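## Task

Place the strip with seven holes on top of the green cube, then insert a bolt upright through the strip's second hole and down into the cube's hole. Do not let the strip, the cube or any bolt drop far or repeatedly. After release the strip may tilt and the bolt may lean, but the cube must finish resting on the table with its hole facing up. Declare that you are done to finish.

## Robot and tools

Robot: two seven-joint arms, left_arm and right_arm, each ending in a two-finger gripper whose fingers can fold. Bases in the scene frame: left_arm at (+0.035, +0.334, 0) m, right_arm at (+0.018, -0.423, 0) m, both turned only slightly about z.

Frame: origin at table-top height midway between the nominal bases; +x points out over the table, +z up, left_arm on the +y side (image left/right does not match arm names). Gripper axes: fingers point along its +z, they open and close along its y. end_effector_position is the centre of the closed pads (pads 66 mm long); fingertips extend about 33 mm past it when the gap is 40 mm or less, only 9 mm when fully open.

Row layout (used by execute_actions and move): 20 numbers, each in [-1, 1]. First ten are left: dx, dy, dz, rx, ry, rz, gripper position, force_limit, speed, activate; the next ten are the same for right. dx..rz are an offset, not a pose: measured along scene axes from that arm's Hand target as it stood when the action or move began; rx, ry, rz form one rotation vector about the Hand target's position. Scale: 1.0 = 0.6 m, or 180 degrees. Sending all six pose numbers 0 asks nothing new of an arm; always resend the gripper numbers you want kept (0 is a real command), and keep activate 0.

Gripper numbers: position +1 = open 140 mm, about -0.8 = pads touching, -1 = close until blocked. force_limit: -1 soft (about 14 N) up to +1 hard (about 58 N) on narrow parts; faster closing grips harder. speed: -1 about 30 mm/s, 0 about 140, +1 about 250. Both default to +1. activate 1 only when fault shows 7 or 13, with nothing pressing the fingers' outer sides; it cycles the fingers and drops any part.

execute_actions(actions, cameras): actions is a list of actions; each action is a table of up to 15 rows, one per 1/30 s step; a short table repeats its final row to step 15. Every row in one action counts from that action's starting Hand target, so repeated offsets accumulate across actions. Images return only for an empty actions list or when cameras names them (["all"] for all).

move(target, speed, blend, stop_force, zero, blocking, cameras): target is one 20-number row or a list of up to 15 rows; all offsets in the list count from the same Hand targets at the move's start. Paths are straight, do not avoid obstacles, and finish together; long moves stop after 10 s. speed: m/s, 0.002 to 2, default 0.25, one value or one per target. blend: metres of corner rounding per target, 0 = stop there. stop_force: 20 to 40 N, one value for both arms; an arm's path halts once push against its motion reaches it; aim a few centimetres past contact and go slowly; omit it when backing off something; unreliable while the gripper rotates; in a list, gripper numbers must be identical. zero: with stop_force, true resets the force baseline first. blocking=false returns early (not with stop_force). The result adds a move: line (done, off_target, moving, held, fault) and limits such as paced or held.

wait(seconds): let time pass, 0 to 3600. stop(): brake a running move. zoom_image(camera, region [x0,y0,x1,y1] pixels, at most 504 square) on the latest image. clear_fault(arm) clears a reported torque or force fault. finished_scene(scene): the current scene number; irreversible.

Cameras: cam_head_left, cam_head_right, cam_high, cam_low, cam_left_wrist, cam_right_wrist, all 896x504.

Results: per gripper end_effector_position (m) and end_effector_quat_wxyz in the scene frame, possibly off a few cm. Hand target = last commanded pose after clipping; the next offsets start there. The controller clips each step's command to within 70 mm and 16 degrees of the measured pose, so grippers may settle short; resend the remainder. object_status: 0 moving, 1 blocked while opening, 2 blocked while closing (a grip), 3 reached position or pads met. position_measured in counts: 3 open, 75 about 100 mm, 139 about 60 mm, 200 about 20 mm, 230 pads met. fault: 0 normal, 7 or 13 need activate. Also: joint positions, velocities, torques, external torque estimates, flange force (gripper axes, includes held weight), Wrist depth (7x7 grid, mm ahead of camera, '-' unknown), Tool commands, MOTOR HOT and FAULT lines.

To grip: close with position -1 and confirm status 2. Grip with the outer quarter of the pads near the tips; nearer the palm, fingers fold and narrow parts slip. Fingertips pushed into a surface fold easily. To grip harder, raise force_limit and nudge position (-1 to -0.98); to soften, reopen and close slowly.

Avoid: outside force of 40 N on an arm or held part, or joint contact torque over the limits (35, 35, 32, 30, 12, 12, 12 N m), which stops the arm until clear_fault; joints beyond their ranges or overspeeding; fast contact; collisions between the arms or closing one gripper on the other; dropping or releasing moving parts; anything leaving the table; hard grips on parts still resting on a support; long stretched or straining holds that overheat motors.

Each tool is called after "Emit:" as name(argument=value, ...) on one line, values as JSON.

## Session

Emit:
execute_actions(actions=[], cameras=["all"])

Scene clock: 0.00 s.
left_arm: end_effector_position=(+0.1009, +0.6205, +0.2433) position_measured=3 object_status=3 fault=0 end_effector_quat_wxyz=(-0.034, +0.990, -0.010, -0.135) | right_arm: end_effector_position=(+0.0874, -0.7606, +0.1382) position_measured=3 object_status=3 fault=0 end_effector_quat_wxyz=(+0.329, -0.444, +0.834, +0.015)
Joint positions: left_arm=[1.157 -0.815 -0.048 -2.733 0.247 1.85 -0.529] | right_arm=[-1.625 -0.096 -0.098 -2.478 0.493 1.859 -1.446]
Joint velocities: within noise
Joint torques (N m): no reading
External joint torques (N m): no reading
Flange force (N): no reading
Wrist depth (mm): cam_left_wrist=[340 341 335 331 325 324 - / 372 368 360 361 355 352 307 / 1508 - 397 394 389 373 288 / 1508 133 440 428 426 137 281 / - 106 - 486 488 137 103 / - 113 - 548 - 513 93 / - 2884 1581 1651 1682 1600 -] | cam_right_wrist=[- 272 249 - 205 198 184 / 367 316 292 - 231 - 208 / - 395 - - 277 - 228 / - 116 - 399 - 138 - / - 108 - 510 - 116 94 / - 108 - 681 581 - 94 / - - - - - 317 -]
Hand target: left_arm +0.1009, +0.6205, +0.2433; -0.034, +0.990, -0.010, -0.135 | right_arm +0.0874, -0.7606, +0.1382; +0.329, -0.444, +0.834, +0.015
Tool commands: left_gripper/position=+1.0 left_gripper/force_limit=+1.0 left_gripper/speed=+1.0 left_gripper/activate=+0.0 right_gripper/position=+1.0 right_gripper/force_limit=+1.0 right_gripper/speed=+1.0 right_gripper/activate=+0.0
camera_calibration:
cam_left_wrist: T_world_to_cam=[[-0.02255, -0.99826, -0.05454, 0.64302], [-0.81972, -0.01277, 0.57262, -0.04409], [-0.57232, 0.05762, -0.818, 0.36821]] pos_world=[0.18909, 0.62012, 0.36152]
cam_right_wrist: T_world_to_cam=[[-0.75488, 0.59785, -0.2697, 0.56637], [0.1806, 0.58479, 0.79083, 0.32471], [0.63051, 0.54827, -0.54941, 0.58229]] pos_world=[0.00176, -0.84775, 0.21588]

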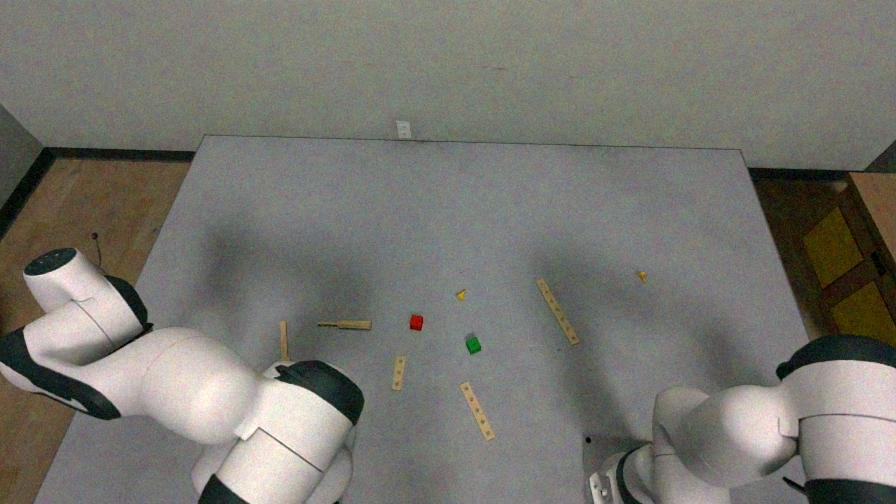

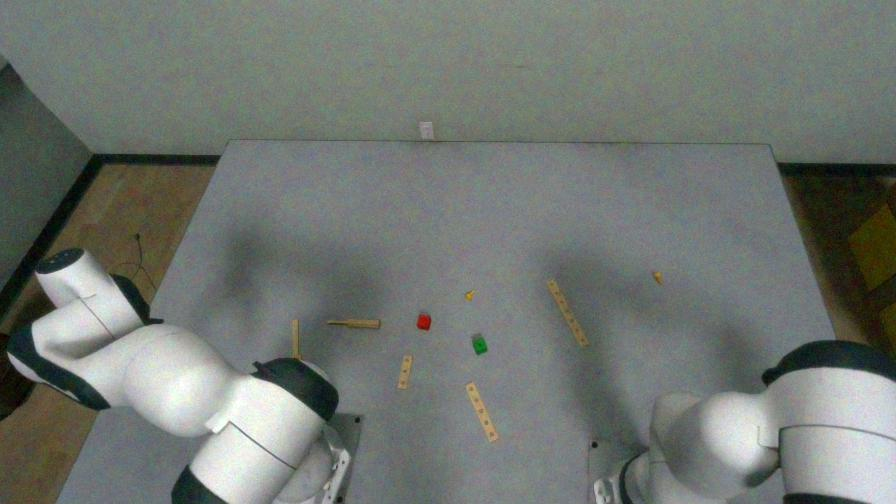

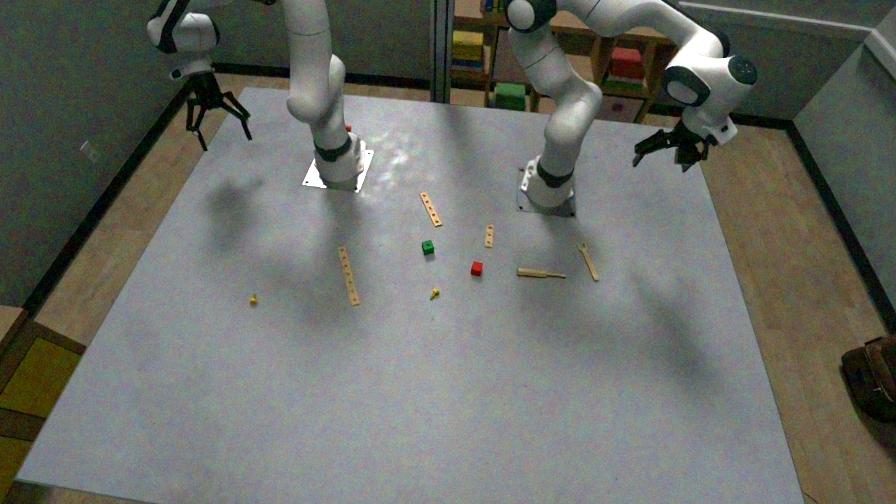

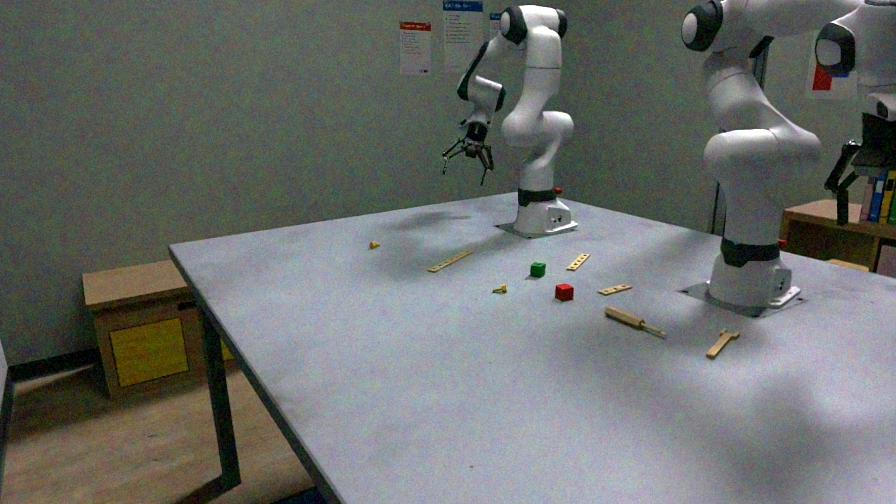

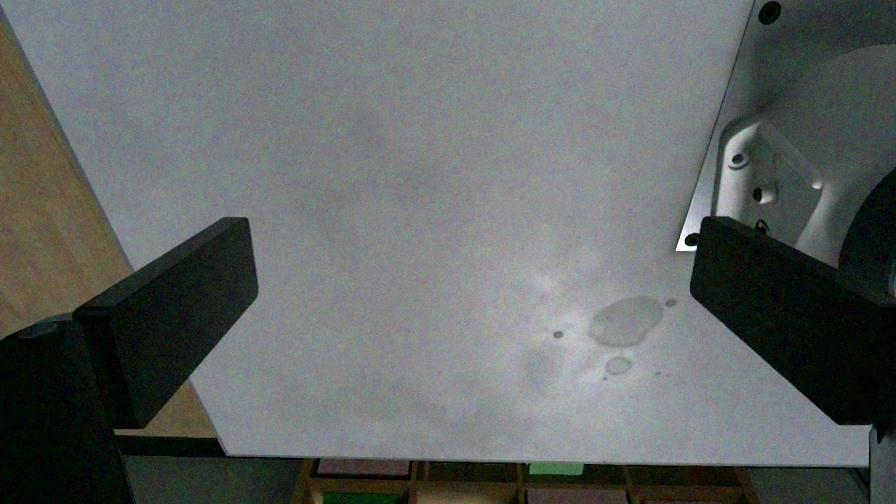

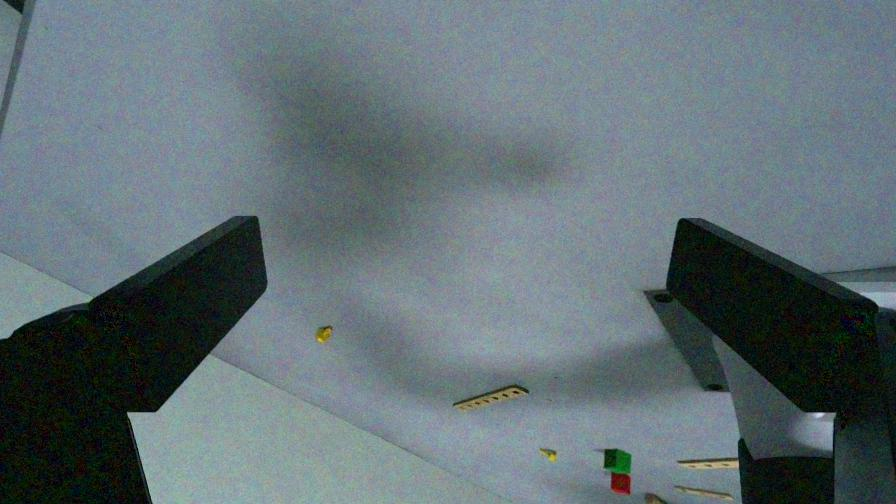

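Emit:
zoom_image(camera="cam_head_right", region=[380, 260, 680, 460])

Emit:
zoom_image(camera="cam_high", region=[230, 180, 510, 320])

Emit:
zoom_image(camera="cam_head_right", region=[450, 320, 510, 370])

Emit:
zoom_image(camera="cam_low", region=[360, 230, 600, 310])

Scaled by 1.680 from the camera's image (finer frame: 1280x720).

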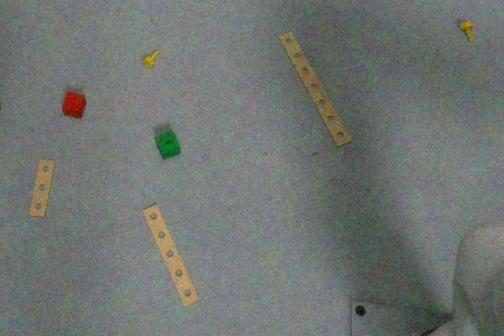

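Scaled by 1.800 from the camera's image (finer frame: 1280x720).

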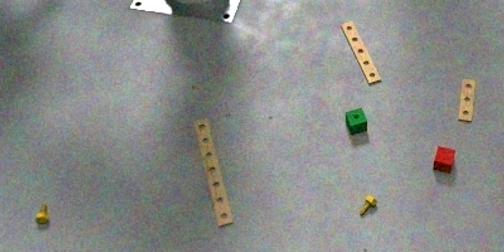

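Scaled by 8.400 from the camera's image (finer frame: 1280x720).

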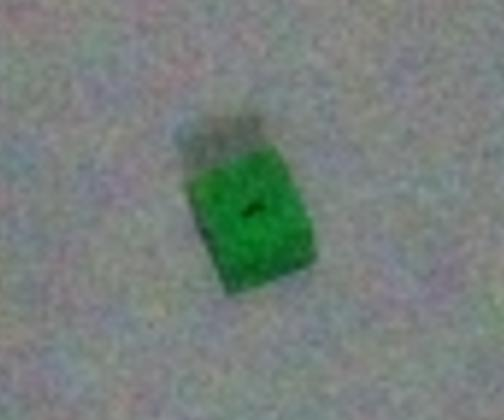

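Scaled by 2.100 from the camera's image (finer frame: 1280x720).

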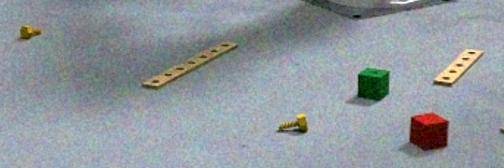

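Emit:
move(target=[[0,0,0,0,0,0,1,1,1,0, 0,0,0.25,0,0,0,1,1,1,0],[0,0,0,0,0,0,1,1,1,0, 0.354,0.518,0.27,-0.2473,0.0212,0.5796,1,1,1,0]], speed=0.3, blend=[0.05, 0])

Scene clock: 232.63 s.
left_arm: end_effector_position=(+0.1009, +0.6205, +0.2433) position_measured=3 object_status=3 fault=0 end_effector_quat_wxyz=(-0.034, +0.990, -0.010, -0.135) | right_arm: end_effector_position=(+0.2985, -0.4490, +0.2998) position_measured=3 object_status=3 fault=0 end_effector_quat_wxyz=(-0.001, +0.991, -0.134, -0.001)
Joint positions: left_arm=[1.157 -0.815 -0.048 -2.733 0.247 1.85 -0.529] | right_arm=[-0.687 -1.023 0.44 -2.603 0.373 1.618 -1.816]
Joint velocities: left_arm=[within noise] | right_arm=[-0.001 -0.001 -0.001 0.001 -0.002 0.001 -0.006]
Joint torques (N m): left_arm=[-0.8 -4.83 0.13 24.3 1.13 2.25 -0.07] | right_arm=[0.95 3.02 -9.64 21.65 0.64 2.89 -0.24]
External joint torques (N m): left_arm=[-0.77 0.07 0.36 -0.35 0 -0.07 -0.06] | right_arm=[0.97 0.09 0.44 -1.25 -0.27 0.23 -0.24]
Flange force (N): left_arm=[0.2 1.0 0.5] | right_arm=[-2.0 -0.1 4.3]
Wrist depth (mm): cam_left_wrist=[343 339 334 331 327 325 - / 379 369 366 360 353 359 308 / 1381 408 - 396 389 378 289 / 1562 133 437 - 437 137 283 / - 106 503 482 475 128 102 / - 113 - - 543 532 93 / - - 1517 1581 1500 1500 -] | cam_right_wrist=[- 387 396 385 - - 372 / - 421 409 402 - - - / 433 434 428 - 439 - - / 456 116 432 - - 132 - / - 108 - 479 - 116 94 / - 506 514 447 429 - 94 / - - - 363 350 - -]
Hand target: left_arm +0.1009, +0.6205, +0.2433; -0.034, +0.990, -0.010, -0.135 | right_arm +0.2998, -0.4498, +0.3002; +0.001, +0.991, -0.130, +0.000
Off the commanded pose: left_arm 0.000 m, 0 deg | right_arm 0.002 m, 1 deg.
move: done

Emit:
move(target=[0,0,0,0,0,0,1,1,1,0, 0.0537,0.6997,-0.0837,0.0393,-0.0512,0.5822,0.1,1,1,0], speed=0.3, cameras=["cam_right_wrist"])

Scene clock: 243.27 s.
left_arm: end_effector_position=(+0.1009, +0.6205, +0.2433) position_measured=3 object_status=3 fault=0 end_effector_quat_wxyz=(-0.034, +0.990, -0.010, -0.135) | right_arm: end_effector_position=(+0.3308, -0.0308, +0.2496) position_measured=117 object_status=3 fault=0 end_effector_quat_wxyz=(-0.062, +0.706, +0.702, +0.060)
Joint positions: left_arm=[1.157 -0.815 -0.048 -2.733 0.247 1.85 -0.529] | right_arm=[0.07 -0.376 0.75 -2.312 0.448 2.107 -2.602]
Joint velocities: left_arm=[within noise] | right_arm=[0 0.002 0 0 0 0.001 -0.007]
Joint torques (N m): left_arm=[-0.83 -4.84 0.12 24.25 1.12 2.24 -0.08] | right_arm=[0.82 -11.24 -7.93 22.85 0.69 3.07 -0.18]
External joint torques (N m): left_arm=[-0.79 0.05 0.35 -0.41 -0.02 -0.08 -0.06] | right_arm=[0.86 0.35 0.03 -1.33 -0.29 0.3 -0.19]
Flange force (N): left_arm=[0.2 1.2 0.6] | right_arm=[-2.8 -2.2 3.1]
Wrist depth (mm): cam_left_wrist=[340 322 - 332 324 323 - / 372 367 362 358 357 351 308 / 1411 - 401 392 400 375 288 / 1591 133 - 442 429 137 281 / - 106 - 485 475 146 102 / - 113 556 561 545 - 93 / - - 1630 1727 1544 1591 -] | cam_right_wrist=[- 357 - 368 340 360 - / - - 380 373 370 368 - / - - 377 - - - - / - 390 122 - 133 - 386 / - 85 104 393 - 86 85 / - 70 405 - - - 71 / - - - - 418 - 68]
Hand target: left_arm +0.1009, +0.6205, +0.2433; -0.034, +0.990, -0.010, -0.135 | right_arm +0.3320, -0.0300, +0.2500; -0.062, +0.704, +0.705, +0.062
Off the commanded pose: left_arm 0.000 m, 0 deg | right_arm 0.002 m, 1 deg.
move: done
cam_right_wrist: T_world_to_cam=[[0.99999, 0.00366, 0.00082, -0.32252], [0.00346, -0.98549, 0.16969, -0.06892], [0.00143, -0.16969, -0.9855, 0.38477]] pos_world=[0.3222, -0.00145, 0.39115]

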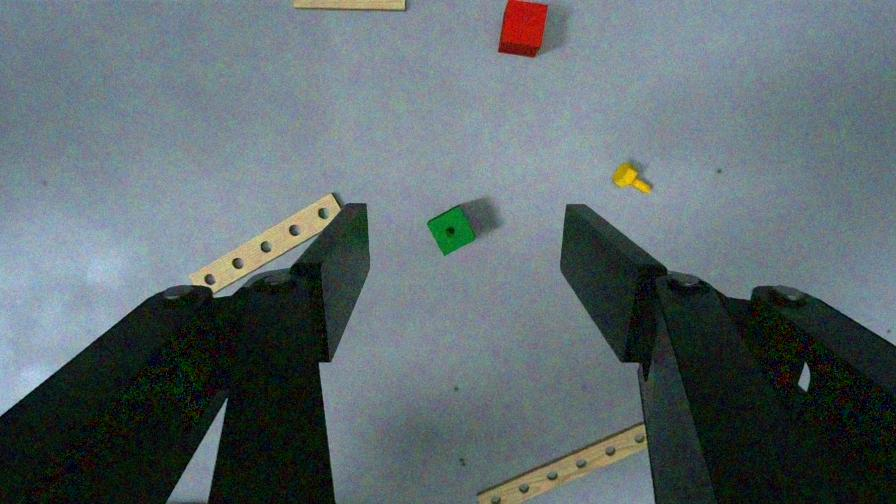

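Emit:
zoom_image(camera="cam_right_wrist", region=[420, 195, 500, 265])

Emit:
zoom_image(camera="cam_right_wrist", region=[595, 145, 675, 215])

Emit:
zoom_image(camera="cam_right_wrist", region=[470, 410, 680, 504])

Scaled by 6.300 from the camera's image (finer frame: 1280x720).

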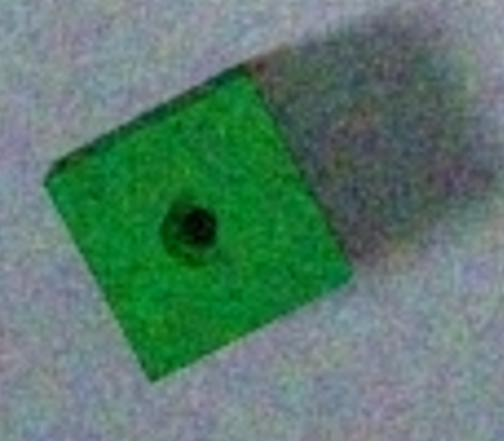

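Scaled by 6.300 from the camera's image (finer frame: 1280x720).

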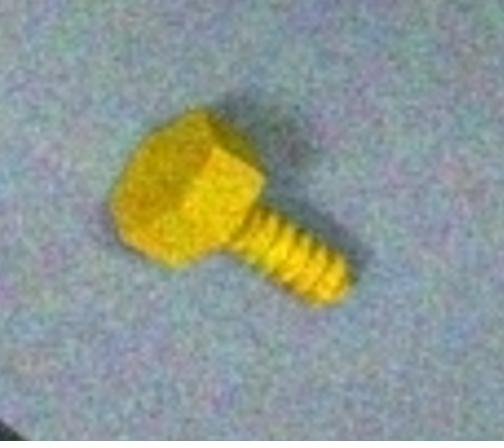

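Scaled by 2.400 from the camera's image (finer frame: 1280x720).

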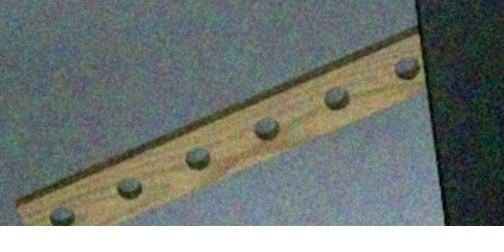

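Emit:
move(target=[0,0,0,0,0,0,1,1,1,0, -0.0138,-0.0297,-0.2,0,0,-0.3489,0.1,-0.3,-1,0], speed=0.25, cameras=["cam_right_wrist"])

Emit:
zoom_image(camera="cam_right_wrist", region=[380, 120, 540, 300])

Scene clock: 303.27 s.
left_arm: end_effector_position=(+0.1009, +0.6205, +0.2433) position_measured=3 object_status=3 fault=0 end_effector_quat_wxyz=(-0.034, +0.990, -0.010, -0.135) | right_arm: end_effector_position=(+0.3243, -0.0480, +0.1301) position_measured=117 object_status=3 fault=0 end_effector_quat_wxyz=(-0.020, +0.967, +0.239, +0.087)
Joint positions: left_arm=[1.157 -0.815 -0.048 -2.733 0.247 1.85 -0.529] | right_arm=[-0.337 -0.644 1.327 -2.522 0.81 2.35 -1.703]
Joint velocities: left_arm=[within noise] | right_arm=[0.001 0.001 -0.001 0.001 0 -0.001 0.005]
Joint torques (N m): left_arm=[-0.82 -4.83 0.12 24.28 1.11 2.24 -0.09] | right_arm=[-0.18 4.31 -15.29 17.65 1.4 3.03 0.21]
External joint torques (N m): left_arm=[-0.79 0.02 0.35 -0.32 -0.03 -0.08 -0.08] | right_arm=[-0.17 -1.72 1.11 -0.89 0.66 -0.05 0.21]
Flange force (N): left_arm=[0.2 1.1 0.4] | right_arm=[-2.7 -1.7 2.3]
Wrist depth (mm): cam_left_wrist=[342 339 334 329 331 326 320 / 372 366 364 - 348 347 307 / 1426 405 400 404 388 382 289 / 1535 133 437 450 - 137 282 / - 106 528 - - 128 102 / - 113 - - - 532 93 / - - 1274 1661 1581 1544 -] | cam_right_wrist=[- 252 254 256 255 252 - / - 257 260 264 - 262 - / - 266 263 - 271 265 - / 276 - 122 - 152 270 267 / - 85 91 282 118 86 85 / - 70 284 285 - - 71 / - - 291 - - - 68]
Hand target: left_arm +0.1009, +0.6205, +0.2433; -0.034, +0.990, -0.010, -0.135 | right_arm +0.3237, -0.0478, +0.1300; -0.020, +0.968, +0.235, +0.085
Off the commanded pose: left_arm 0.000 m, 0 deg | right_arm 0.001 m, 0 deg.
move: done
cam_right_wrist: T_world_to_cam=[[0.47354, -0.88074, 0.00721, -0.18831], [-0.86913, -0.46594, 0.16586, 0.24297], [-0.14272, -0.08481, -0.98612, 0.31496]] pos_world=[0.3453, -0.02593, 0.27165]

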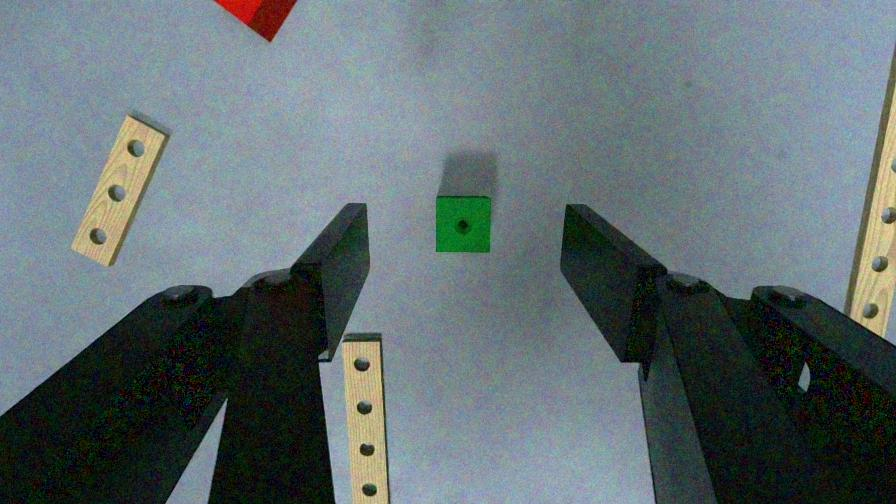

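Scaled by 2.800 from the camera's image (finer frame: 1280x720).

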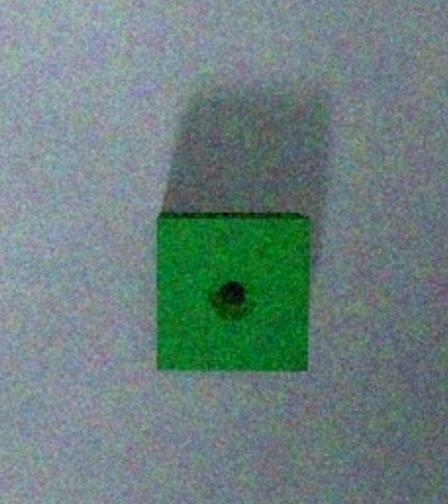

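Emit:
move(target=[0,0,0,0,0,0,1,1,1,0, 0.0010,-0.0020,-0.1408,0,0,0,0.1,-0.3,-1,0], speed=0.1, cameras=["cam_right_wrist"])

Scene clock: 327.47 s.
left_arm: end_effector_position=(+0.1009, +0.6205, +0.2433) position_measured=3 object_status=3 fault=0 end_effector_quat_wxyz=(-0.034, +0.990, -0.010, -0.135) | right_arm: end_effector_position=(+0.3231, -0.0505, +0.0447) position_measured=117 object_status=3 fault=0 end_effector_quat_wxyz=(-0.018, +0.969, +0.233, +0.083)
Joint positions: left_arm=[1.157 -0.815 -0.048 -2.733 0.247 1.85 -0.529] | right_arm=[-0.617 -0.559 1.706 -2.548 0.949 2.577 -1.771]
Joint velocities: left_arm=[within noise] | right_arm=[-0.001 0.001 -0.001 0.001 0 0.003 -0.008]
Joint torques (N m): left_arm=[-0.82 -4.8 0.12 24.25 1.11 2.23 -0.09] | right_arm=[-0.17 12.12 -13.75 15.04 1.12 3.44 -0.24]
External joint torques (N m): left_arm=[-0.87 0.01 0.29 -0.32 -0.03 -0.07 -0.08] | right_arm=[-0.11 -0.53 0.99 -0.83 0.55 0.37 -0.25]
Flange force (N): left_arm=[0.4 1.3 0.4] | right_arm=[-0.2 0.2 8.3]
Wrist depth (mm): cam_left_wrist=[340 333 334 320 324 322 316 / 367 368 369 371 363 357 307 / 1419 398 395 393 395 379 289 / 1610 133 - 432 437 137 281 / - 106 - - 460 137 102 / - 114 553 541 - 545 93 / - 1888 1553 1651 1535 1491 -] | cam_right_wrist=[172 174 174 172 174 174 174 / 179 177 178 180 178 179 178 / 181 184 182 182 183 185 - / 190 189 144 159 152 189 188 / - 85 107 195 119 86 85 / - 70 199 200 - - 71 / - - 205 - - - 68]
Hand target: left_arm +0.1009, +0.6205, +0.2433; -0.034, +0.990, -0.010, -0.135 | right_arm +0.3243, -0.0490, +0.0455; -0.020, +0.968, +0.235, +0.085
Off the commanded pose: left_arm 0.000 m, 0 deg | right_arm 0.002 m, 0 deg.
move: done
cam_right_wrist: T_world_to_cam=[[0.46317, -0.88624, 0.00718, -0.18626], [-0.87354, -0.45514, 0.17256, 0.25659], [-0.14966, -0.08619, -0.98497, 0.23257]] pos_world=[0.34522, -0.02824, 0.18614]

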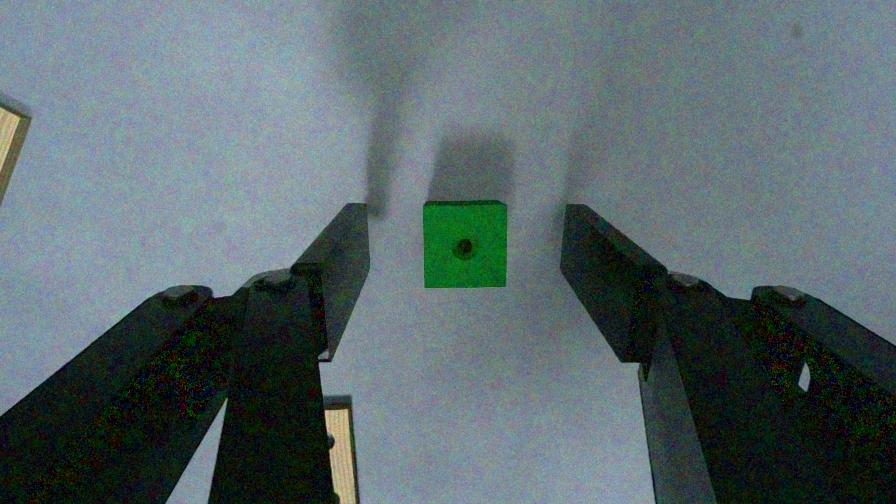

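Emit:
move(target=[0,0,0,0,0,0,1,1,1,0, 0,0,0,0,0,0,-1,-0.3,-1,0], speed=0.1)

Emit:
wait(seconds=1)

Scene clock: 336.97 s.
left_arm: end_effector_position=(+0.1009, +0.6205, +0.2433) position_measured=3 object_status=3 fault=0 end_effector_quat_wxyz=(-0.034, +0.990, -0.010, -0.135) | right_arm: end_effector_position=(+0.3233, -0.0503, +0.0448) position_measured=186 object_status=0 fault=0 end_effector_quat_wxyz=(-0.018, +0.968, +0.234, +0.084)
Joint positions: left_arm=[1.157 -0.815 -0.048 -2.733 0.247 1.85 -0.529] | right_arm=[-0.617 -0.559 1.707 -2.548 0.949 2.578 -1.773]
Joint torques (N m): left_arm=[-0.84 -4.83 0.15 24.24 1.11 2.24 -0.08] | right_arm=[-0.19 12.13 -13.75 14.93 1.16 3.37 -0.21]
External joint torques (N m): left_arm=[-0.87 0.07 0.33 -0.41 -0.03 -0.07 -0.07] | right_arm=[-0.15 -0.57 0.98 -0.88 0.58 0.31 -0.21]
Flange force (N): left_arm=[0.3 1.2 0.6] | right_arm=[-0.2 0.1 8.3]
Wrist depth (mm): cam_left_wrist=[339 333 336 - 324 323 318 / 378 370 358 363 358 353 312 / 1404 406 - - 361 379 288 / 1572 133 449 - 437 136 281 / - 113 - - - 129 102 / - 554 - 564 553 - 93 / - 2263 1620 613 1517 1738 -] | cam_right_wrist=[174 173 174 175 174 175 - / 178 178 178 177 178 178 179 / 182 - 184 - - 184 184 / - 189 187 159 187 188 190 / 194 192 91 193 86 86 195 / - 64 67 200 - 70 63 / - - - 206 - 70 61]
Hand target: left_arm +0.1009, +0.6205, +0.2433; -0.034, +0.990, -0.010, -0.135 | right_arm +0.3243, -0.0490, +0.0455; -0.020, +0.968, +0.235, +0.085
Off the commanded pose: left_arm 0.000 m, 0 deg | right_arm 0.002 m, 0 deg.
move: done

Scene clock: 337.97 s.
left_arm: end_effector_position=(+0.1009, +0.6205, +0.2433) position_measured=3 object_status=3 fault=0 end_effector_quat_wxyz=(-0.034, +0.990, -0.010, -0.135) | right_arm: end_effector_position=(+0.3233, -0.0503, +0.0448) position_measured=186 object_status=2 fault=0 end_effector_quat_wxyz=(-0.018, +0.968, +0.234, +0.084)
Joint positions: left_arm=[1.157 -0.815 -0.048 -2.733 0.247 1.85 -0.529] | right_arm=[-0.617 -0.559 1.707 -2.548 0.949 2.578 -1.773]
Joint torques (N m): left_arm=[-0.82 -4.84 0.11 24.26 1.12 2.23 -0.1] | right_arm=[-0.16 12.12 -13.73 14.95 1.17 3.38 -0.17]
External joint torques (N m): left_arm=[-0.8 0.01 0.35 -0.34 -0.01 -0.08 -0.08] | right_arm=[-0.17 -0.52 0.95 -0.89 0.59 0.31 -0.17]
Flange force (N): left_arm=[0.2 1.2 0.5] | right_arm=[-0.2 0.1 8.2]
Wrist depth (mm): cam_left_wrist=[339 - 333 331 324 324 - / 373 366 361 360 - 348 307 / 1404 396 - 395 396 375 289 / 1600 133 440 435 425 137 281 / - 106 485 482 475 128 102 / - 556 556 554 - - 93 / - 2019 1591 1434 1553 1396 -] | cam_right_wrist=[174 174 174 175 - 176 174 / - 178 178 179 180 - 180 / - 184 184 183 184 184 184 / - 186 187 159 187 189 191 / 194 192 91 - 86 86 191 / - 64 67 199 - 70 63 / - - - 205 - 70 61]
Hand target: left_arm +0.1009, +0.6205, +0.2433; -0.034, +0.990, -0.010, -0.135 | right_arm +0.3243, -0.0490, +0.0455; -0.020, +0.968, +0.235, +0.085
Tool commands: left_gripper/position=+1.0 left_gripper/force_limit=+1.0 left_gripper/speed=+1.0 left_gripper/activate=+0.0 right_gripper/position=-1.0 right_gripper/force_limit=-0.3 right_gripper/speed=-1.0 right_gripper/activate=+0.0
Off the commanded pose: left_arm 0.000 m, 0 deg | right_arm 0.002 m, 0 deg.
wait: 1.00 s; at rest by 0.17 s

Emit:
move(target=[[0,0,0,0,0,0,1,1,1,0, 0,0,0.1,0,0,0,-1,-0.3,-1,0],[0,0,0,0,0,0,1,1,1,0, 0.1845,-0.0167,0.1,0,0,-0.1511,-1,-0.3,-1,0],[0,0,0,0,0,0,1,1,1,0, 0.1845,-0.0167,0.02,0,0,-0.1511,-1,-0.3,-1,0]], speed=[0.08, 0.12, 0.06], blend=[0.01, 0.01, 0], cameras=["cam_right_wrist"])

Scene clock: 388.87 s.
left_arm: end_effector_position=(+0.1009, +0.6205, +0.2433) position_measured=3 object_status=3 fault=0 end_effector_quat_wxyz=(-0.034, +0.990, -0.010, -0.135) | right_arm: end_effector_position=(+0.4334, -0.0585, +0.0576) position_measured=186 object_status=2 fault=0 end_effector_quat_wxyz=(+0.001, +0.996, +0.000, +0.086)
Joint positions: left_arm=[1.157 -0.815 -0.048 -2.733 0.247 1.85 -0.529] | right_arm=[-0.984 -0.774 1.804 -2.277 0.965 2.368 -1.428]
Joint velocities: left_arm=[within noise] | right_arm=[-0.002 0 0.002 -0.001 -0.001 0.004 -0.002]
Joint torques (N m): left_arm=[-0.78 -4.8 0.13 24.26 1.12 2.23 -0.09] | right_arm=[-0.2 20.35 -20.17 14.06 1.38 3.41 -0.22]
External joint torques (N m): left_arm=[-0.77 0.08 0.35 -0.35 -0.02 -0.08 -0.08] | right_arm=[-0.08 -1.72 1.25 -1 0.67 0.34 -0.23]
Flange force (N): left_arm=[0.3 1.0 0.5] | right_arm=[-0.5 -0.1 7.3]
Wrist depth (mm): cam_left_wrist=[335 326 333 332 319 326 - / 377 375 358 362 352 352 306 / 1381 406 403 396 387 378 289 / 1517 133 442 435 424 137 280 / - 106 485 - 479 476 98 / - 567 532 - - 523 93 / - - 1491 1591 1526 1888 -] | cam_right_wrist=[188 189 188 188 188 188 187 / 193 192 192 193 193 193 193 / - 198 199 197 198 199 199 / 206 - - 158 138 204 204 / 192 85 91 210 86 82 210 / - 64 67 218 - 70 64 / - - - 222 - 70 61]
Hand target: left_arm +0.1009, +0.6205, +0.2433; -0.034, +0.990, -0.010, -0.135 | right_arm +0.4350, -0.0590, +0.0575; +0.001, +0.996, +0.001, +0.088
Off the commanded pose: left_arm 0.000 m, 0 deg | right_arm 0.002 m, 0 deg.
move: done
cam_right_wrist: T_world_to_cam=[[0.00898, -0.99994, 0.00566, -0.05427], [-0.98502, -0.00787, 0.17227, 0.42155], [-0.17222, -0.00713, -0.98503, 0.27537]] pos_world=[0.46315, -0.04899, 0.19894]

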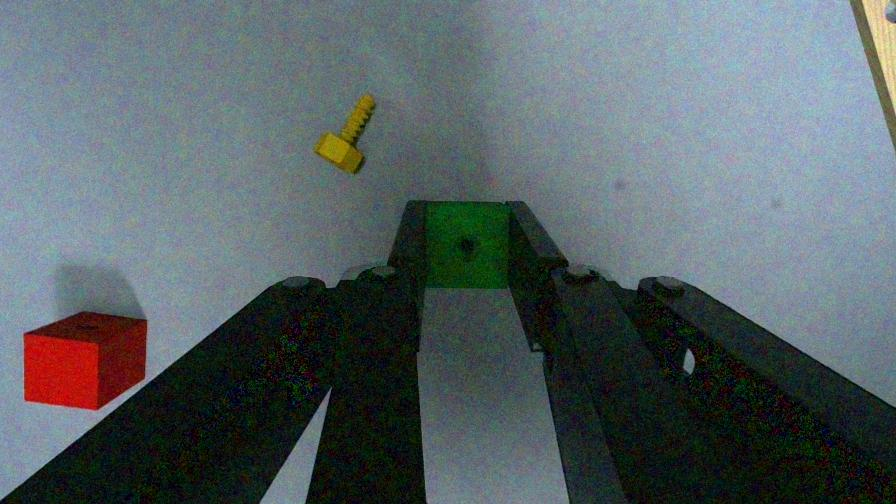

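Emit:
move(target=[0,0,0,0,0,0,1,1,1,0, 0,0,-0.0203,0,0,0,-1,-0.3,-1,0], speed=0.03)

Scene clock: 395.50 s.
left_arm: end_effector_position=(+0.1009, +0.6205, +0.2433) position_measured=3 object_status=3 fault=0 end_effector_quat_wxyz=(-0.034, +0.990, -0.010, -0.135) | right_arm: end_effector_position=(+0.4332, -0.0587, +0.0453) position_measured=186 object_status=2 fault=0 end_effector_quat_wxyz=(+0.001, +0.996, +0.000, +0.085)
Joint positions: left_arm=[1.157 -0.815 -0.048 -2.733 0.247 1.85 -0.529] | right_arm=[-1.011 -0.778 1.844 -2.277 0.985 2.392 -1.438]
Joint velocities: left_arm=[within noise] | right_arm=[0.002 -0.001 0 0.001 0.001 0.004 -0.004]
Joint torques (N m): left_arm=[-0.83 -4.83 0.12 24.28 1.12 2.24 -0.05] | right_arm=[-0.29 21.17 -20.19 13.75 1.37 3.37 -0.21]
External joint torques (N m): left_arm=[-0.82 0.09 0.31 -0.4 -0.02 -0.08 -0.04] | right_arm=[-0.12 -1.73 1.1 -0.9 0.67 0.3 -0.22]
Flange force (N): left_arm=[0.3 1.1 0.6] | right_arm=[-0.3 -0.1 7.1]
Wrist depth (mm): cam_left_wrist=[341 335 329 333 322 326 - / 373 364 368 362 358 357 307 / 1381 406 401 397 389 381 287 / 1562 133 442 437 435 137 280 / - 106 491 492 472 - 97 / - 113 - - - 547 93 / - 2187 1600 1661 1672 1458 -] | cam_right_wrist=[177 177 178 177 177 177 177 / 182 179 181 184 182 181 182 / 185 187 186 186 - 186 187 / 191 193 191 159 119 190 191 / 195 196 91 198 86 82 197 / - 64 67 202 - 70 63 / - - - 210 - 70 61]
Hand target: left_arm +0.1009, +0.6205, +0.2433; -0.034, +0.990, -0.010, -0.135 | right_arm +0.4350, -0.0590, +0.0453; +0.001, +0.996, +0.001, +0.088
Off the commanded pose: left_arm 0.000 m, 0 deg | right_arm 0.002 m, 0 deg.
move: done

Emit:
move(target=[0,0,0,0,0,0,1,1,1,0, 0,0,-0.0035,0,0,0,-1,-0.3,-1,0], speed=0.02)

Scene clock: 404.97 s.
left_arm: end_effector_position=(+0.1009, +0.6205, +0.2433) position_measured=3 object_status=3 fault=0 end_effector_quat_wxyz=(-0.034, +0.990, -0.010, -0.135) | right_arm: end_effector_position=(+0.4333, -0.0587, +0.0431) position_measured=186 object_status=2 fault=0 end_effector_quat_wxyz=(+0.001, +0.996, +0.000, +0.085)
Joint positions: left_arm=[1.157 -0.815 -0.048 -2.733 0.247 1.85 -0.529] | right_arm=[-1.016 -0.778 1.851 -2.277 0.988 2.397 -1.44]
Joint velocities: left_arm=[within noise] | right_arm=[-0.002 0.001 0.002 -0.001 -0.001 0.004 0]
Joint torques (N m): left_arm=[-0.84 -4.84 0.14 24.28 1.12 2.24 -0.08] | right_arm=[-0.29 21.37 -20.21 13.71 1.28 3.36 -0.22]
External joint torques (N m): left_arm=[-0.81 0.06 0.38 -0.31 -0.02 -0.07 -0.06] | right_arm=[-0.29 -1.72 0.95 -0.99 0.58 0.29 -0.23]
Flange force (N): left_arm=[0.2 1.0 0.4] | right_arm=[0.0 0.2 6.8]
Wrist depth (mm): cam_left_wrist=[- 348 345 331 322 326 310 / 374 362 362 360 365 - 307 / 1374 411 398 396 388 373 284 / 1544 133 - 427 429 137 283 / - 106 489 - - 137 103 / - 586 - 578 - 531 93 / - 2067 1562 1572 1475 1544 -] | cam_right_wrist=[175 176 174 175 175 175 175 / 180 178 179 180 180 - 179 / 184 - 184 184 185 185 186 / 191 190 190 159 188 188 191 / 186 85 91 195 86 82 192 / - 64 67 199 - 70 64 / - - - 206 - 70 61]
Hand target: left_arm +0.1009, +0.6205, +0.2433; -0.034, +0.990, -0.010, -0.135 | right_arm +0.4350, -0.0590, +0.0432; +0.001, +0.996, +0.001, +0.088
Off the commanded pose: left_arm 0.000 m, 0 deg | right_arm 0.002 m, 0 deg.
move: done

Emit:
move(target=[0,0,0,0,0,0,1,1,1,0, 0,0,-0.0022,0,0,0,-1,-0.3,-1,0], speed=0.02)

Emit:
move(target=[[0,0,0,0,0,0,1,1,1,0, 0,0,0,0,0,0,0.1,-0.3,-1,0],[0,0,0,0,0,0,1,1,1,0, -0.03,0,0.17,0,0,0,0.1,-0.3,-1,0],[0,0,0,0,0,0,1,1,1,0, -0.05,-0.1,0.35,0,0,0,0.1,-0.3,-1,0]], speed=[0.05, 0.1, 0.2], blend=[0, 0.02, 0], cameras=["cam_right_wrist"])

Scene clock: 419.00 s.
left_arm: end_effector_position=(+0.1009, +0.6205, +0.2433) position_measured=3 object_status=3 fault=0 end_effector_quat_wxyz=(-0.034, +0.990, -0.010, -0.135) | right_arm: end_effector_position=(+0.4339, -0.0589, +0.0422) position_measured=186 object_status=2 fault=0 end_effector_quat_wxyz=(+0.001, +0.996, +0.000, +0.086)
Joint positions: left_arm=[1.157 -0.815 -0.048 -2.733 0.247 1.85 -0.529] | right_arm=[-1.019 -0.778 1.855 -2.277 0.989 2.401 -1.441]
Joint velocities: left_arm=[within noise] | right_arm=[-0.001 -0.002 0.001 0 0 0.003 -0.001]
Joint torques (N m): left_arm=[-0.85 -4.82 0.15 24.27 1.11 2.25 -0.1] | right_arm=[-0.28 21.28 -19.83 13.31 1.28 3.31 -0.21]
External joint torques (N m): left_arm=[-0.81 0.13 0.39 -0.44 -0.03 -0.08 -0.08] | right_arm=[-0.15 -1.88 1.39 -1.25 0.58 0.24 -0.22]
Flange force (N): left_arm=[0.3 1.0 0.7] | right_arm=[-0.6 0.2 7.8]
Wrist depth (mm): cam_left_wrist=[335 336 335 330 326 321 - / 381 371 375 358 353 - 307 / 1381 395 396 401 390 378 288 / 1572 133 480 431 - 137 280 / - 106 495 492 482 129 102 / - 536 537 - 529 - 93 / - - 1610 1491 1535 1517 -] | cam_right_wrist=[174 174 174 174 174 174 174 / 180 179 178 178 181 180 179 / 182 182 183 183 184 183 183 / - - 188 159 123 188 189 / 192 75 91 194 86 82 194 / - 64 67 201 - 70 64 / - - - - - 70 61]
Hand target: left_arm +0.1009, +0.6205, +0.2433; -0.034, +0.990, -0.010, -0.135 | right_arm +0.4350, -0.0590, +0.0419; +0.001, +0.996, +0.001, +0.088
Off the commanded pose: left_arm 0.000 m, 0 deg | right_arm 0.001 m, 0 deg.
move: done

Scene clock: 423.13 s.
left_arm: end_effector_position=(+0.1009, +0.6205, +0.2433) position_measured=3 object_status=3 fault=0 end_effector_quat_wxyz=(-0.034, +0.990, -0.010, -0.135) | right_arm: end_effector_position=(+0.4071, -0.1177, +0.2533) position_measured=117 object_status=3 fault=0 end_effector_quat_wxyz=(-0.001, +0.996, -0.001, +0.091)
Joint positions: left_arm=[1.157 -0.815 -0.048 -2.733 0.247 1.85 -0.529] | right_arm=[-0.517 -0.782 1.098 -2.314 0.671 1.997 -1.381]
Joint velocities: left_arm=[within noise] | right_arm=[0.001 -0.001 0 -0.001 -0.002 -0.005 -0.001]
Joint torques (N m): left_arm=[-0.81 -4.79 0.12 24.22 1.12 2.25 -0.1] | right_arm=[0.47 5.82 -18.42 18.34 0.5 2.92 -0.18]
External joint torques (N m): left_arm=[-0.82 0.08 0.31 -0.41 -0.02 -0.06 -0.08] | right_arm=[0.59 -1.03 1.02 -1.49 -0.3 -0.17 -0.19]
Flange force (N): left_arm=[0.4 1.2 0.6] | right_arm=[-5.7 2.4 2.3]
Wrist depth (mm): cam_left_wrist=[340 338 329 331 327 - 311 / 373 374 372 355 353 355 307 / 1381 405 402 375 393 379 288 / 1553 133 437 - 430 137 281 / - 106 - 499 480 147 102 / - 581 - 537 528 539 93 / - 1798 1727 1442 1682 1475 -] | cam_right_wrist=[374 365 370 365 - 364 - / - - - 362 - - - / - 385 382 - - 385 - / - 353 120 - 138 388 - / - 85 91 415 133 86 81 / - 70 - 422 416 - 71 / - - - - - - 68]
Hand target: left_arm +0.1009, +0.6205, +0.2433; -0.034, +0.990, -0.010, -0.135 | right_arm +0.4050, -0.1190, +0.2519; +0.001, +0.996, +0.001, +0.088
Off the commanded pose: left_arm 0.000 m, 0 deg | right_arm 0.003 m, 1 deg.
move: done
cam_right_wrist: T_world_to_cam=[[0.00669, -0.99998, 0.00147, -0.11238], [-0.98682, -0.00636, 0.16172, 0.36501], [-0.16171, -0.00253, -0.98684, 0.45998]] pos_world=[0.43533, -0.1089, 0.39506]

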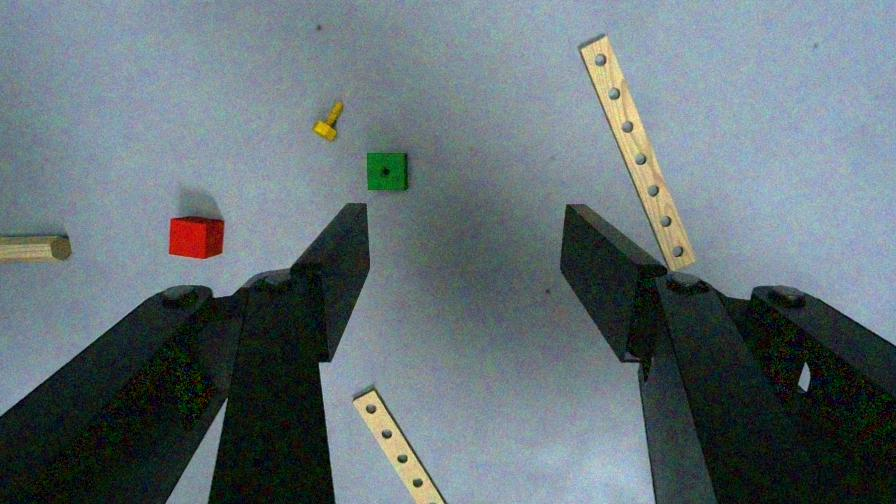

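Emit:
zoom_image(camera="cam_right_wrist", region=[360, 140, 420, 200])

Emit:
zoom_image(camera="cam_right_wrist", region=[300, 90, 360, 150])

Emit:
zoom_image(camera="cam_right_wrist", region=[570, 25, 710, 280])

Scaled by 8.400 from the camera's image (finer frame: 1280x720).

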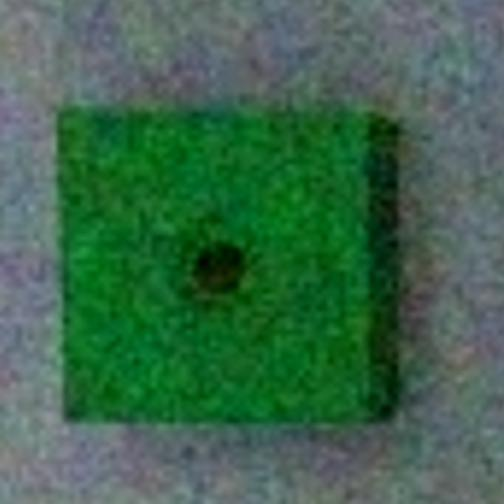

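Scaled by 8.400 from the camera's image (finer frame: 1280x720).

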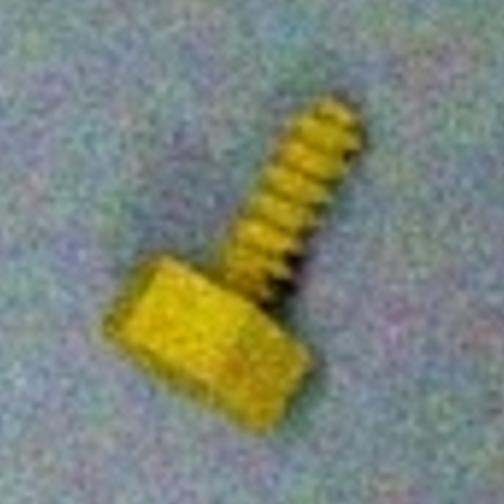

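Scaled by 1.976 from the camera's image (finer frame: 1280x720).

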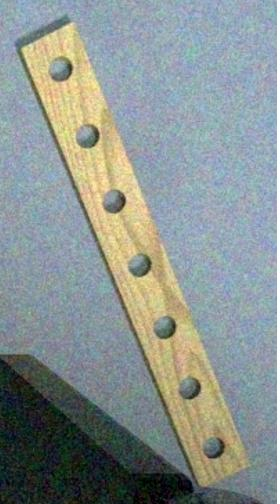

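Emit:
move(target=[[0.3318,-0.4508,0.0945,-0.0933,-0.0413,-0.5673,0.1,-0.5,-1,0, 0.0492,-0.1952,-0.2532,0,0,0.145,-1,-0.5,0,0],[0.3818,-0.9008,-0.1055,-0.0774,-0.0093,0.8559,0.1,-0.5,-1,0, 0.0492,-0.1952,-0.2532,0,0,0.145,-1,-0.5,0,0]], speed=0.3, blend=[0.03, 0], cameras=["cam_left_wrist"])

Scene clock: 582.73 s.
left_arm: end_effector_position=(+0.3298, +0.0803, +0.1792) position_measured=117 object_status=3 fault=0 end_effector_quat_wxyz=(+0.208, +0.233, +0.949, -0.050) | right_arm: end_effector_position=(+0.4346, -0.2359, +0.1006) position_measured=233 object_status=3 fault=0 end_effector_quat_wxyz=(-0.020, +0.971, +0.224, +0.085)
Joint positions: left_arm=[-0.987 -0.822 0.34 -3.019 0.672 2.559 0.818] | right_arm=[-0.53 -0.364 1.071 -2.667 0.616 2.584 -2.044]
Joint torques (N m): left_arm=[-1.29 -3.98 -3.69 22.75 0.71 2.99 -0.27] | right_arm=[0.35 -5.92 -7.71 18.32 0.7 3.3 -0.2]
External joint torques (N m): left_arm=[-1.29 -0.54 0.79 -0.54 0.34 -0.06 -0.26] | right_arm=[0.37 -0.28 0.4 -1.63 0.16 0.31 -0.21]
Flange force (N): left_arm=[2.2 0.6 -2.7] | right_arm=[-6.5 -0.9 0.4]
Wrist depth (mm): cam_left_wrist=[264 261 259 261 265 267 265 / 294 293 305 302 299 290 291 / 332 339 331 330 328 336 345 / 380 377 363 379 150 354 377 / - 89 95 430 446 89 - / - 74 - 563 527 - 71 / - - - 626 694 - -] | cam_right_wrist=[197 219 224 222 219 224 219 / 229 230 226 226 228 225 227 / 232 234 233 237 233 233 - / 241 236 239 112 236 - 244 / - - 85 - 85 75 247 / 256 - 67 - - 71 254 / - - - - - - -]
Hand target: left_arm +0.3300, +0.0800, +0.1800; +0.210, +0.231, +0.948, -0.051 | right_arm +0.4345, -0.2361, +0.1000; -0.019, +0.970, +0.226, +0.086
Off the commanded pose: left_arm 0.001 m, 0 deg | right_arm 0.001 m, 0 deg.
joint sent to its limit (left arm) — joint 4 (elbow), lower limit, where the elbow is as bent as it goes. The joint targets still meet the commanded pose.
move: done
cam_left_wrist: T_world_to_cam=[[0.45484, 0.89051, 0.01065, -0.21538], [0.63473, -0.33254, 0.69752, -0.303], [0.62469, -0.3105, -0.71649, 0.09447]] pos_world=[0.23127, 0.12037, 0.28133]

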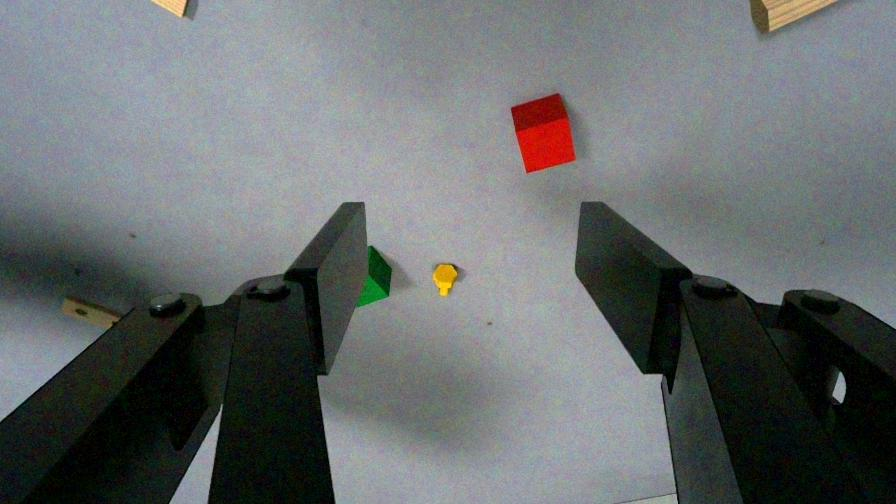

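Emit:
zoom_image(camera="cam_left_wrist", region=[415, 245, 475, 305])

Emit:
move(target=[0,0,0,0,0,0,0.1,-0.5,-1,0, 0,0,-0.13,0,0,0,-1,-0.5,0,0], speed=0.02, stop_force=20)

Scaled by 8.400 from the camera's image (finer frame: 1280x720).

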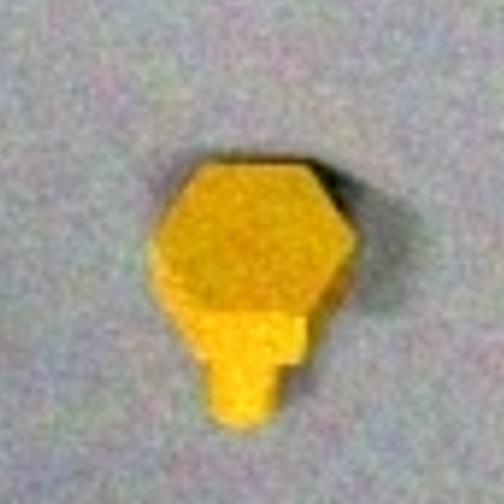

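Scene clock: 601.77 s.
left_arm: end_effector_position=(+0.3299, +0.0803, +0.1792) position_measured=117 object_status=3 fault=0 end_effector_quat_wxyz=(+0.208, +0.232, +0.949, -0.050) | right_arm: end_effector_position=(+0.4339, -0.2354, +0.0761) position_measured=233 object_status=3 fault=0 end_effector_quat_wxyz=(-0.020, +0.970, +0.228, +0.085)
Joint positions: left_arm=[-0.987 -0.822 0.34 -3.019 0.672 2.559 0.817] | right_arm=[-0.616 -0.284 1.173 -2.684 0.592 2.68 -2.036]
Joint velocities: left_arm=[within noise] | right_arm=[-0.001 0.001 0.002 0.001 -0.002 0.003 0.001]
Joint torques (N m): left_arm=[-0.84 -3.78 -4.54 22.75 0.37 2.99 -0.27] | right_arm=[-0.33 -5.02 -5.8 17.86 0.34 3.31 0.19]
External joint torques (N m): left_arm=[-0.87 -0.34 -0.07 -0.5 0 -0.05 -0.26] | right_arm=[-0.3 0.01 0.88 -1.38 -0.1 0.3 0.19]
Flange force (N): left_arm=[2.3 -1.3 -2.5] | right_arm=[0.0 0.0 0.0]
Wrist depth (mm): cam_left_wrist=[270 265 265 266 272 260 266 / 293 295 297 296 290 304 293 / 330 331 325 335 315 326 - / 378 - 360 381 150 373 401 / 414 80 108 456 432 89 419 / - 74 - 532 522 - 71 / - - - 680 - - -] | cam_right_wrist=[173 198 200 200 197 200 200 / - 203 204 204 203 204 203 / 211 210 209 210 208 211 - / - - 217 114 213 216 215 / 224 223 85 - 85 76 - / 228 - 67 - - 71 - / - - - - - - -]
Hand target: left_arm +0.3300, +0.0800, +0.1801; +0.210, +0.231, +0.949, -0.051 | right_arm +0.4345, -0.2361, +0.0756; -0.019, +0.970, +0.226, +0.086 (not the last commanded pose)
Off the commanded pose: left_arm 0.001 m, 0 deg | right_arm 0.054 m, 0 deg.
joint sent to its limit (left arm) — joint 4 (elbow), lower limit, where the elbow is as bent as it goes.
move: given up (right_arm; no force reading, so stop_force could not act: that arm's path ended)

Emit:
move(target=[0.1,-0.06,-0.02,0,0,0,0.1,-0.5,-1,0, 0,0,-0.0560,0,0,0,-1,-0.5,0,0], speed=0.06)

Emit:
execute_actions(actions=[[[0,0,0,0,0,0,0.1,-0.5,-1,0, 0,0,-0.0025,0,0,0,-1,-0.5,0,0]],[[0,0,0,0,0,0,0.1,-0.5,-1,0, 0,0,-0.0025,0,0,0,-1,-0.5,0,0]],[[0,0,0,0,0,0,0.1,-0.5,-1,0, 0,0,-0.0025,0,0,0,-1,-0.5,0,0]],[[0,0,0,0,0,0,0.1,-0.5,-1,0, 0,0,-0.0025,0,0,0,-1,-0.5,0,0]],[[0,0,0,0,0,0,0.1,-0.5,-1,0, 0,0,-0.0025,0,0,0,-1,-0.5,0,0]]])

Scene clock: 636.10 s.
left_arm: end_effector_position=(+0.3897, +0.0446, +0.1683) position_measured=117 object_status=3 fault=0 end_effector_quat_wxyz=(+0.210, +0.229, +0.949, -0.051) | right_arm: end_effector_position=(+0.4323, -0.2365, +0.0411) position_measured=233 object_status=3 fault=0 end_effector_quat_wxyz=(-0.019, +0.970, +0.229, +0.083)
Joint positions: left_arm=[-1.005 -0.497 0.397 -2.843 0.686 2.735 0.817] | right_arm=[-0.885 -0.138 1.434 -2.709 0.437 2.835 -1.93]
Joint velocities: left_arm=[within noise] | right_arm=[0 0 0.001 0 0 0.001 0.006]
Joint torques (N m): left_arm=[-1.21 -10.75 -3.31 22.18 0.12 3.21 0.03] | right_arm=[-0.17 -1.91 -2.93 16.88 0.14 3.35 0.2]
External joint torques (N m): left_arm=[-1.24 1.02 0.66 0.04 0.02 0.15 0.04] | right_arm=[-0.13 -0.77 0.58 -0.96 -0.17 0.33 0.19]
Flange force (N): left_arm=[-4.4 -1.1 4.2] | right_arm=[0.0 0.0 0.0]
Wrist depth (mm): cam_left_wrist=[254 251 255 256 247 262 257 / 284 285 285 284 286 287 287 / 319 309 314 324 315 324 331 / 370 365 316 367 137 349 371 / - 89 95 428 - 88 91 / - 74 - 521 550 - 71 / - - - 659 - - -] | cam_right_wrist=[165 166 166 167 164 168 167 / 172 172 172 170 170 172 172 / 176 175 175 176 173 177 176 / 181 181 180 114 177 182 - / 186 186 85 - 85 76 189 / 191 - 67 - - 71 192 / - - - - - - -]
Hand target: left_arm +0.3900, +0.0440, +0.1681; +0.210, +0.231, +0.949, -0.051 | right_arm +0.4345, -0.2361, +0.0420; -0.019, +0.970, +0.226, +0.086
Off the commanded pose: left_arm 0.001 m, 0 deg | right_arm 0.002 m, 0 deg.
move: done

Scene clock: 638.80 s.
left_arm: end_effector_position=(+0.3897, +0.0446, +0.1683) position_measured=117 object_status=3 fault=0 end_effector_quat_wxyz=(+0.210, +0.229, +0.949, -0.051) | right_arm: end_effector_position=(+0.4335, -0.2359, +0.0349) position_measured=233 object_status=3 fault=0 end_effector_quat_wxyz=(-0.019, +0.970, +0.228, +0.083)
Joint positions: left_arm=[-1.005 -0.497 0.397 -2.843 0.686 2.735 0.817] | right_arm=[-1.044 -0.118 1.589 -2.708 0.405 2.861 -1.908]
Joint torques (N m): left_arm=[-1.12 -10.81 -3.33 22.14 0.11 3.21 0.03] | right_arm=[0.18 1.99 -2.61 15.32 0.5 3.88 0.04]
External joint torques (N m): left_arm=[-1.13 0.86 0.65 0.14 0 0.17 0.04] | right_arm=[0.23 -0.49 0.44 -2.29 0.21 0.83 0.04]
External joint torques at the end of the 1st action: left_arm=[-1.12 0.94 0.64 0.06 -0.01 0.14 0.04] | right_arm=[-0.21 -0.73 0.17 -1.16 0.16 0.29 0.34]
External joint torques at the end of the 2nd action: left_arm=[-1.14 0.95 0.65 0.16 0 0.15 0.05] | right_arm=[-0.05 -0.74 0.78 -1.35 0.16 0.37 0.28]
External joint torques at the end of the 3rd action: left_arm=[-1.14 0.98 0.66 0 0 0.13 0.06] | right_arm=[-0.76 -0.89 0.65 -1.37 0.17 0.33 0.25]
External joint torques at the end of the 4th action: left_arm=[-1.09 0.88 0.66 0.09 0 0.15 0.07] | right_arm=[0.19 -0.87 0.44 -1.37 0.23 0.3 0.23]
External joint torques when the fault began: right_arm=[-0.3 -0.27 1.16 -3.11 0 1.2 0.15]
Flange force (N): left_arm=[-4.2 -0.9 3.7] | right_arm=[0.0 0.0 0.0]
Flange force at the end of the 1st action (N): left_arm=[-4.2 -1.0 3.9] | right_arm=[0.0 0.0 0.0]
Flange force at the end of the 2nd action (N): left_arm=[-4.5 -1.0 4.0] | right_arm=[0.0 0.0 0.0]
Flange force at the end of the 3rd action (N): left_arm=[-4.1 -0.9 4.0] | right_arm=[0.0 0.0 0.0]
Flange force at the end of the 4th action (N): left_arm=[-4.2 -0.8 3.7] | right_arm=[0.0 0.0 0.0]
Flange force when the fault began (N): right_arm=[0.0 0.0 0.0]
Wrist depth (mm): cam_left_wrist=[255 259 255 251 246 263 257 / 283 285 286 294 285 286 285 / 319 322 316 321 330 324 324 / 365 359 318 353 171 358 385 / - 89 108 456 417 88 404 / - 74 521 519 515 - 71 / - - 616 - - - -] | cam_right_wrist=[161 160 161 161 158 162 161 / 165 166 165 166 164 166 167 / 170 170 170 170 170 171 171 / 178 175 175 123 171 175 175 / 179 179 85 - 85 179 181 / 186 - 67 - - 71 - / - - - - - - -]
Hand target: left_arm +0.3900, +0.0440, +0.1681; +0.210, +0.231, +0.949, -0.051 | right_arm +0.4335, -0.2359, +0.0349; -0.019, +0.970, +0.228, +0.083 (not the last commanded pose)
Tool commands: left_gripper/position=+0.1 left_gripper/force_limit=-0.5 left_gripper/speed=-1.0 left_gripper/activate=+0.0 right_gripper/position=-1.0 right_gripper/force_limit=-0.498039 right_gripper/speed=+0.003922 right_gripper/activate=+0.0
Off the commanded pose: left_arm 0.001 m, 0 deg | right_arm 0.001 m, 0 deg.
FORCE FAULT: contact force on the right arm reached its limit, and that arm stopped. The contact can be on any part of that arm, not only on its tool. That arm is still stopped at the end of this call. While its stop runs, that arm takes no new command, but execute_actions still moves its gripper.
CLEAR FAULT: the right arm stays stopped (Reflex) until you call clear_fault(arm="right_arm").


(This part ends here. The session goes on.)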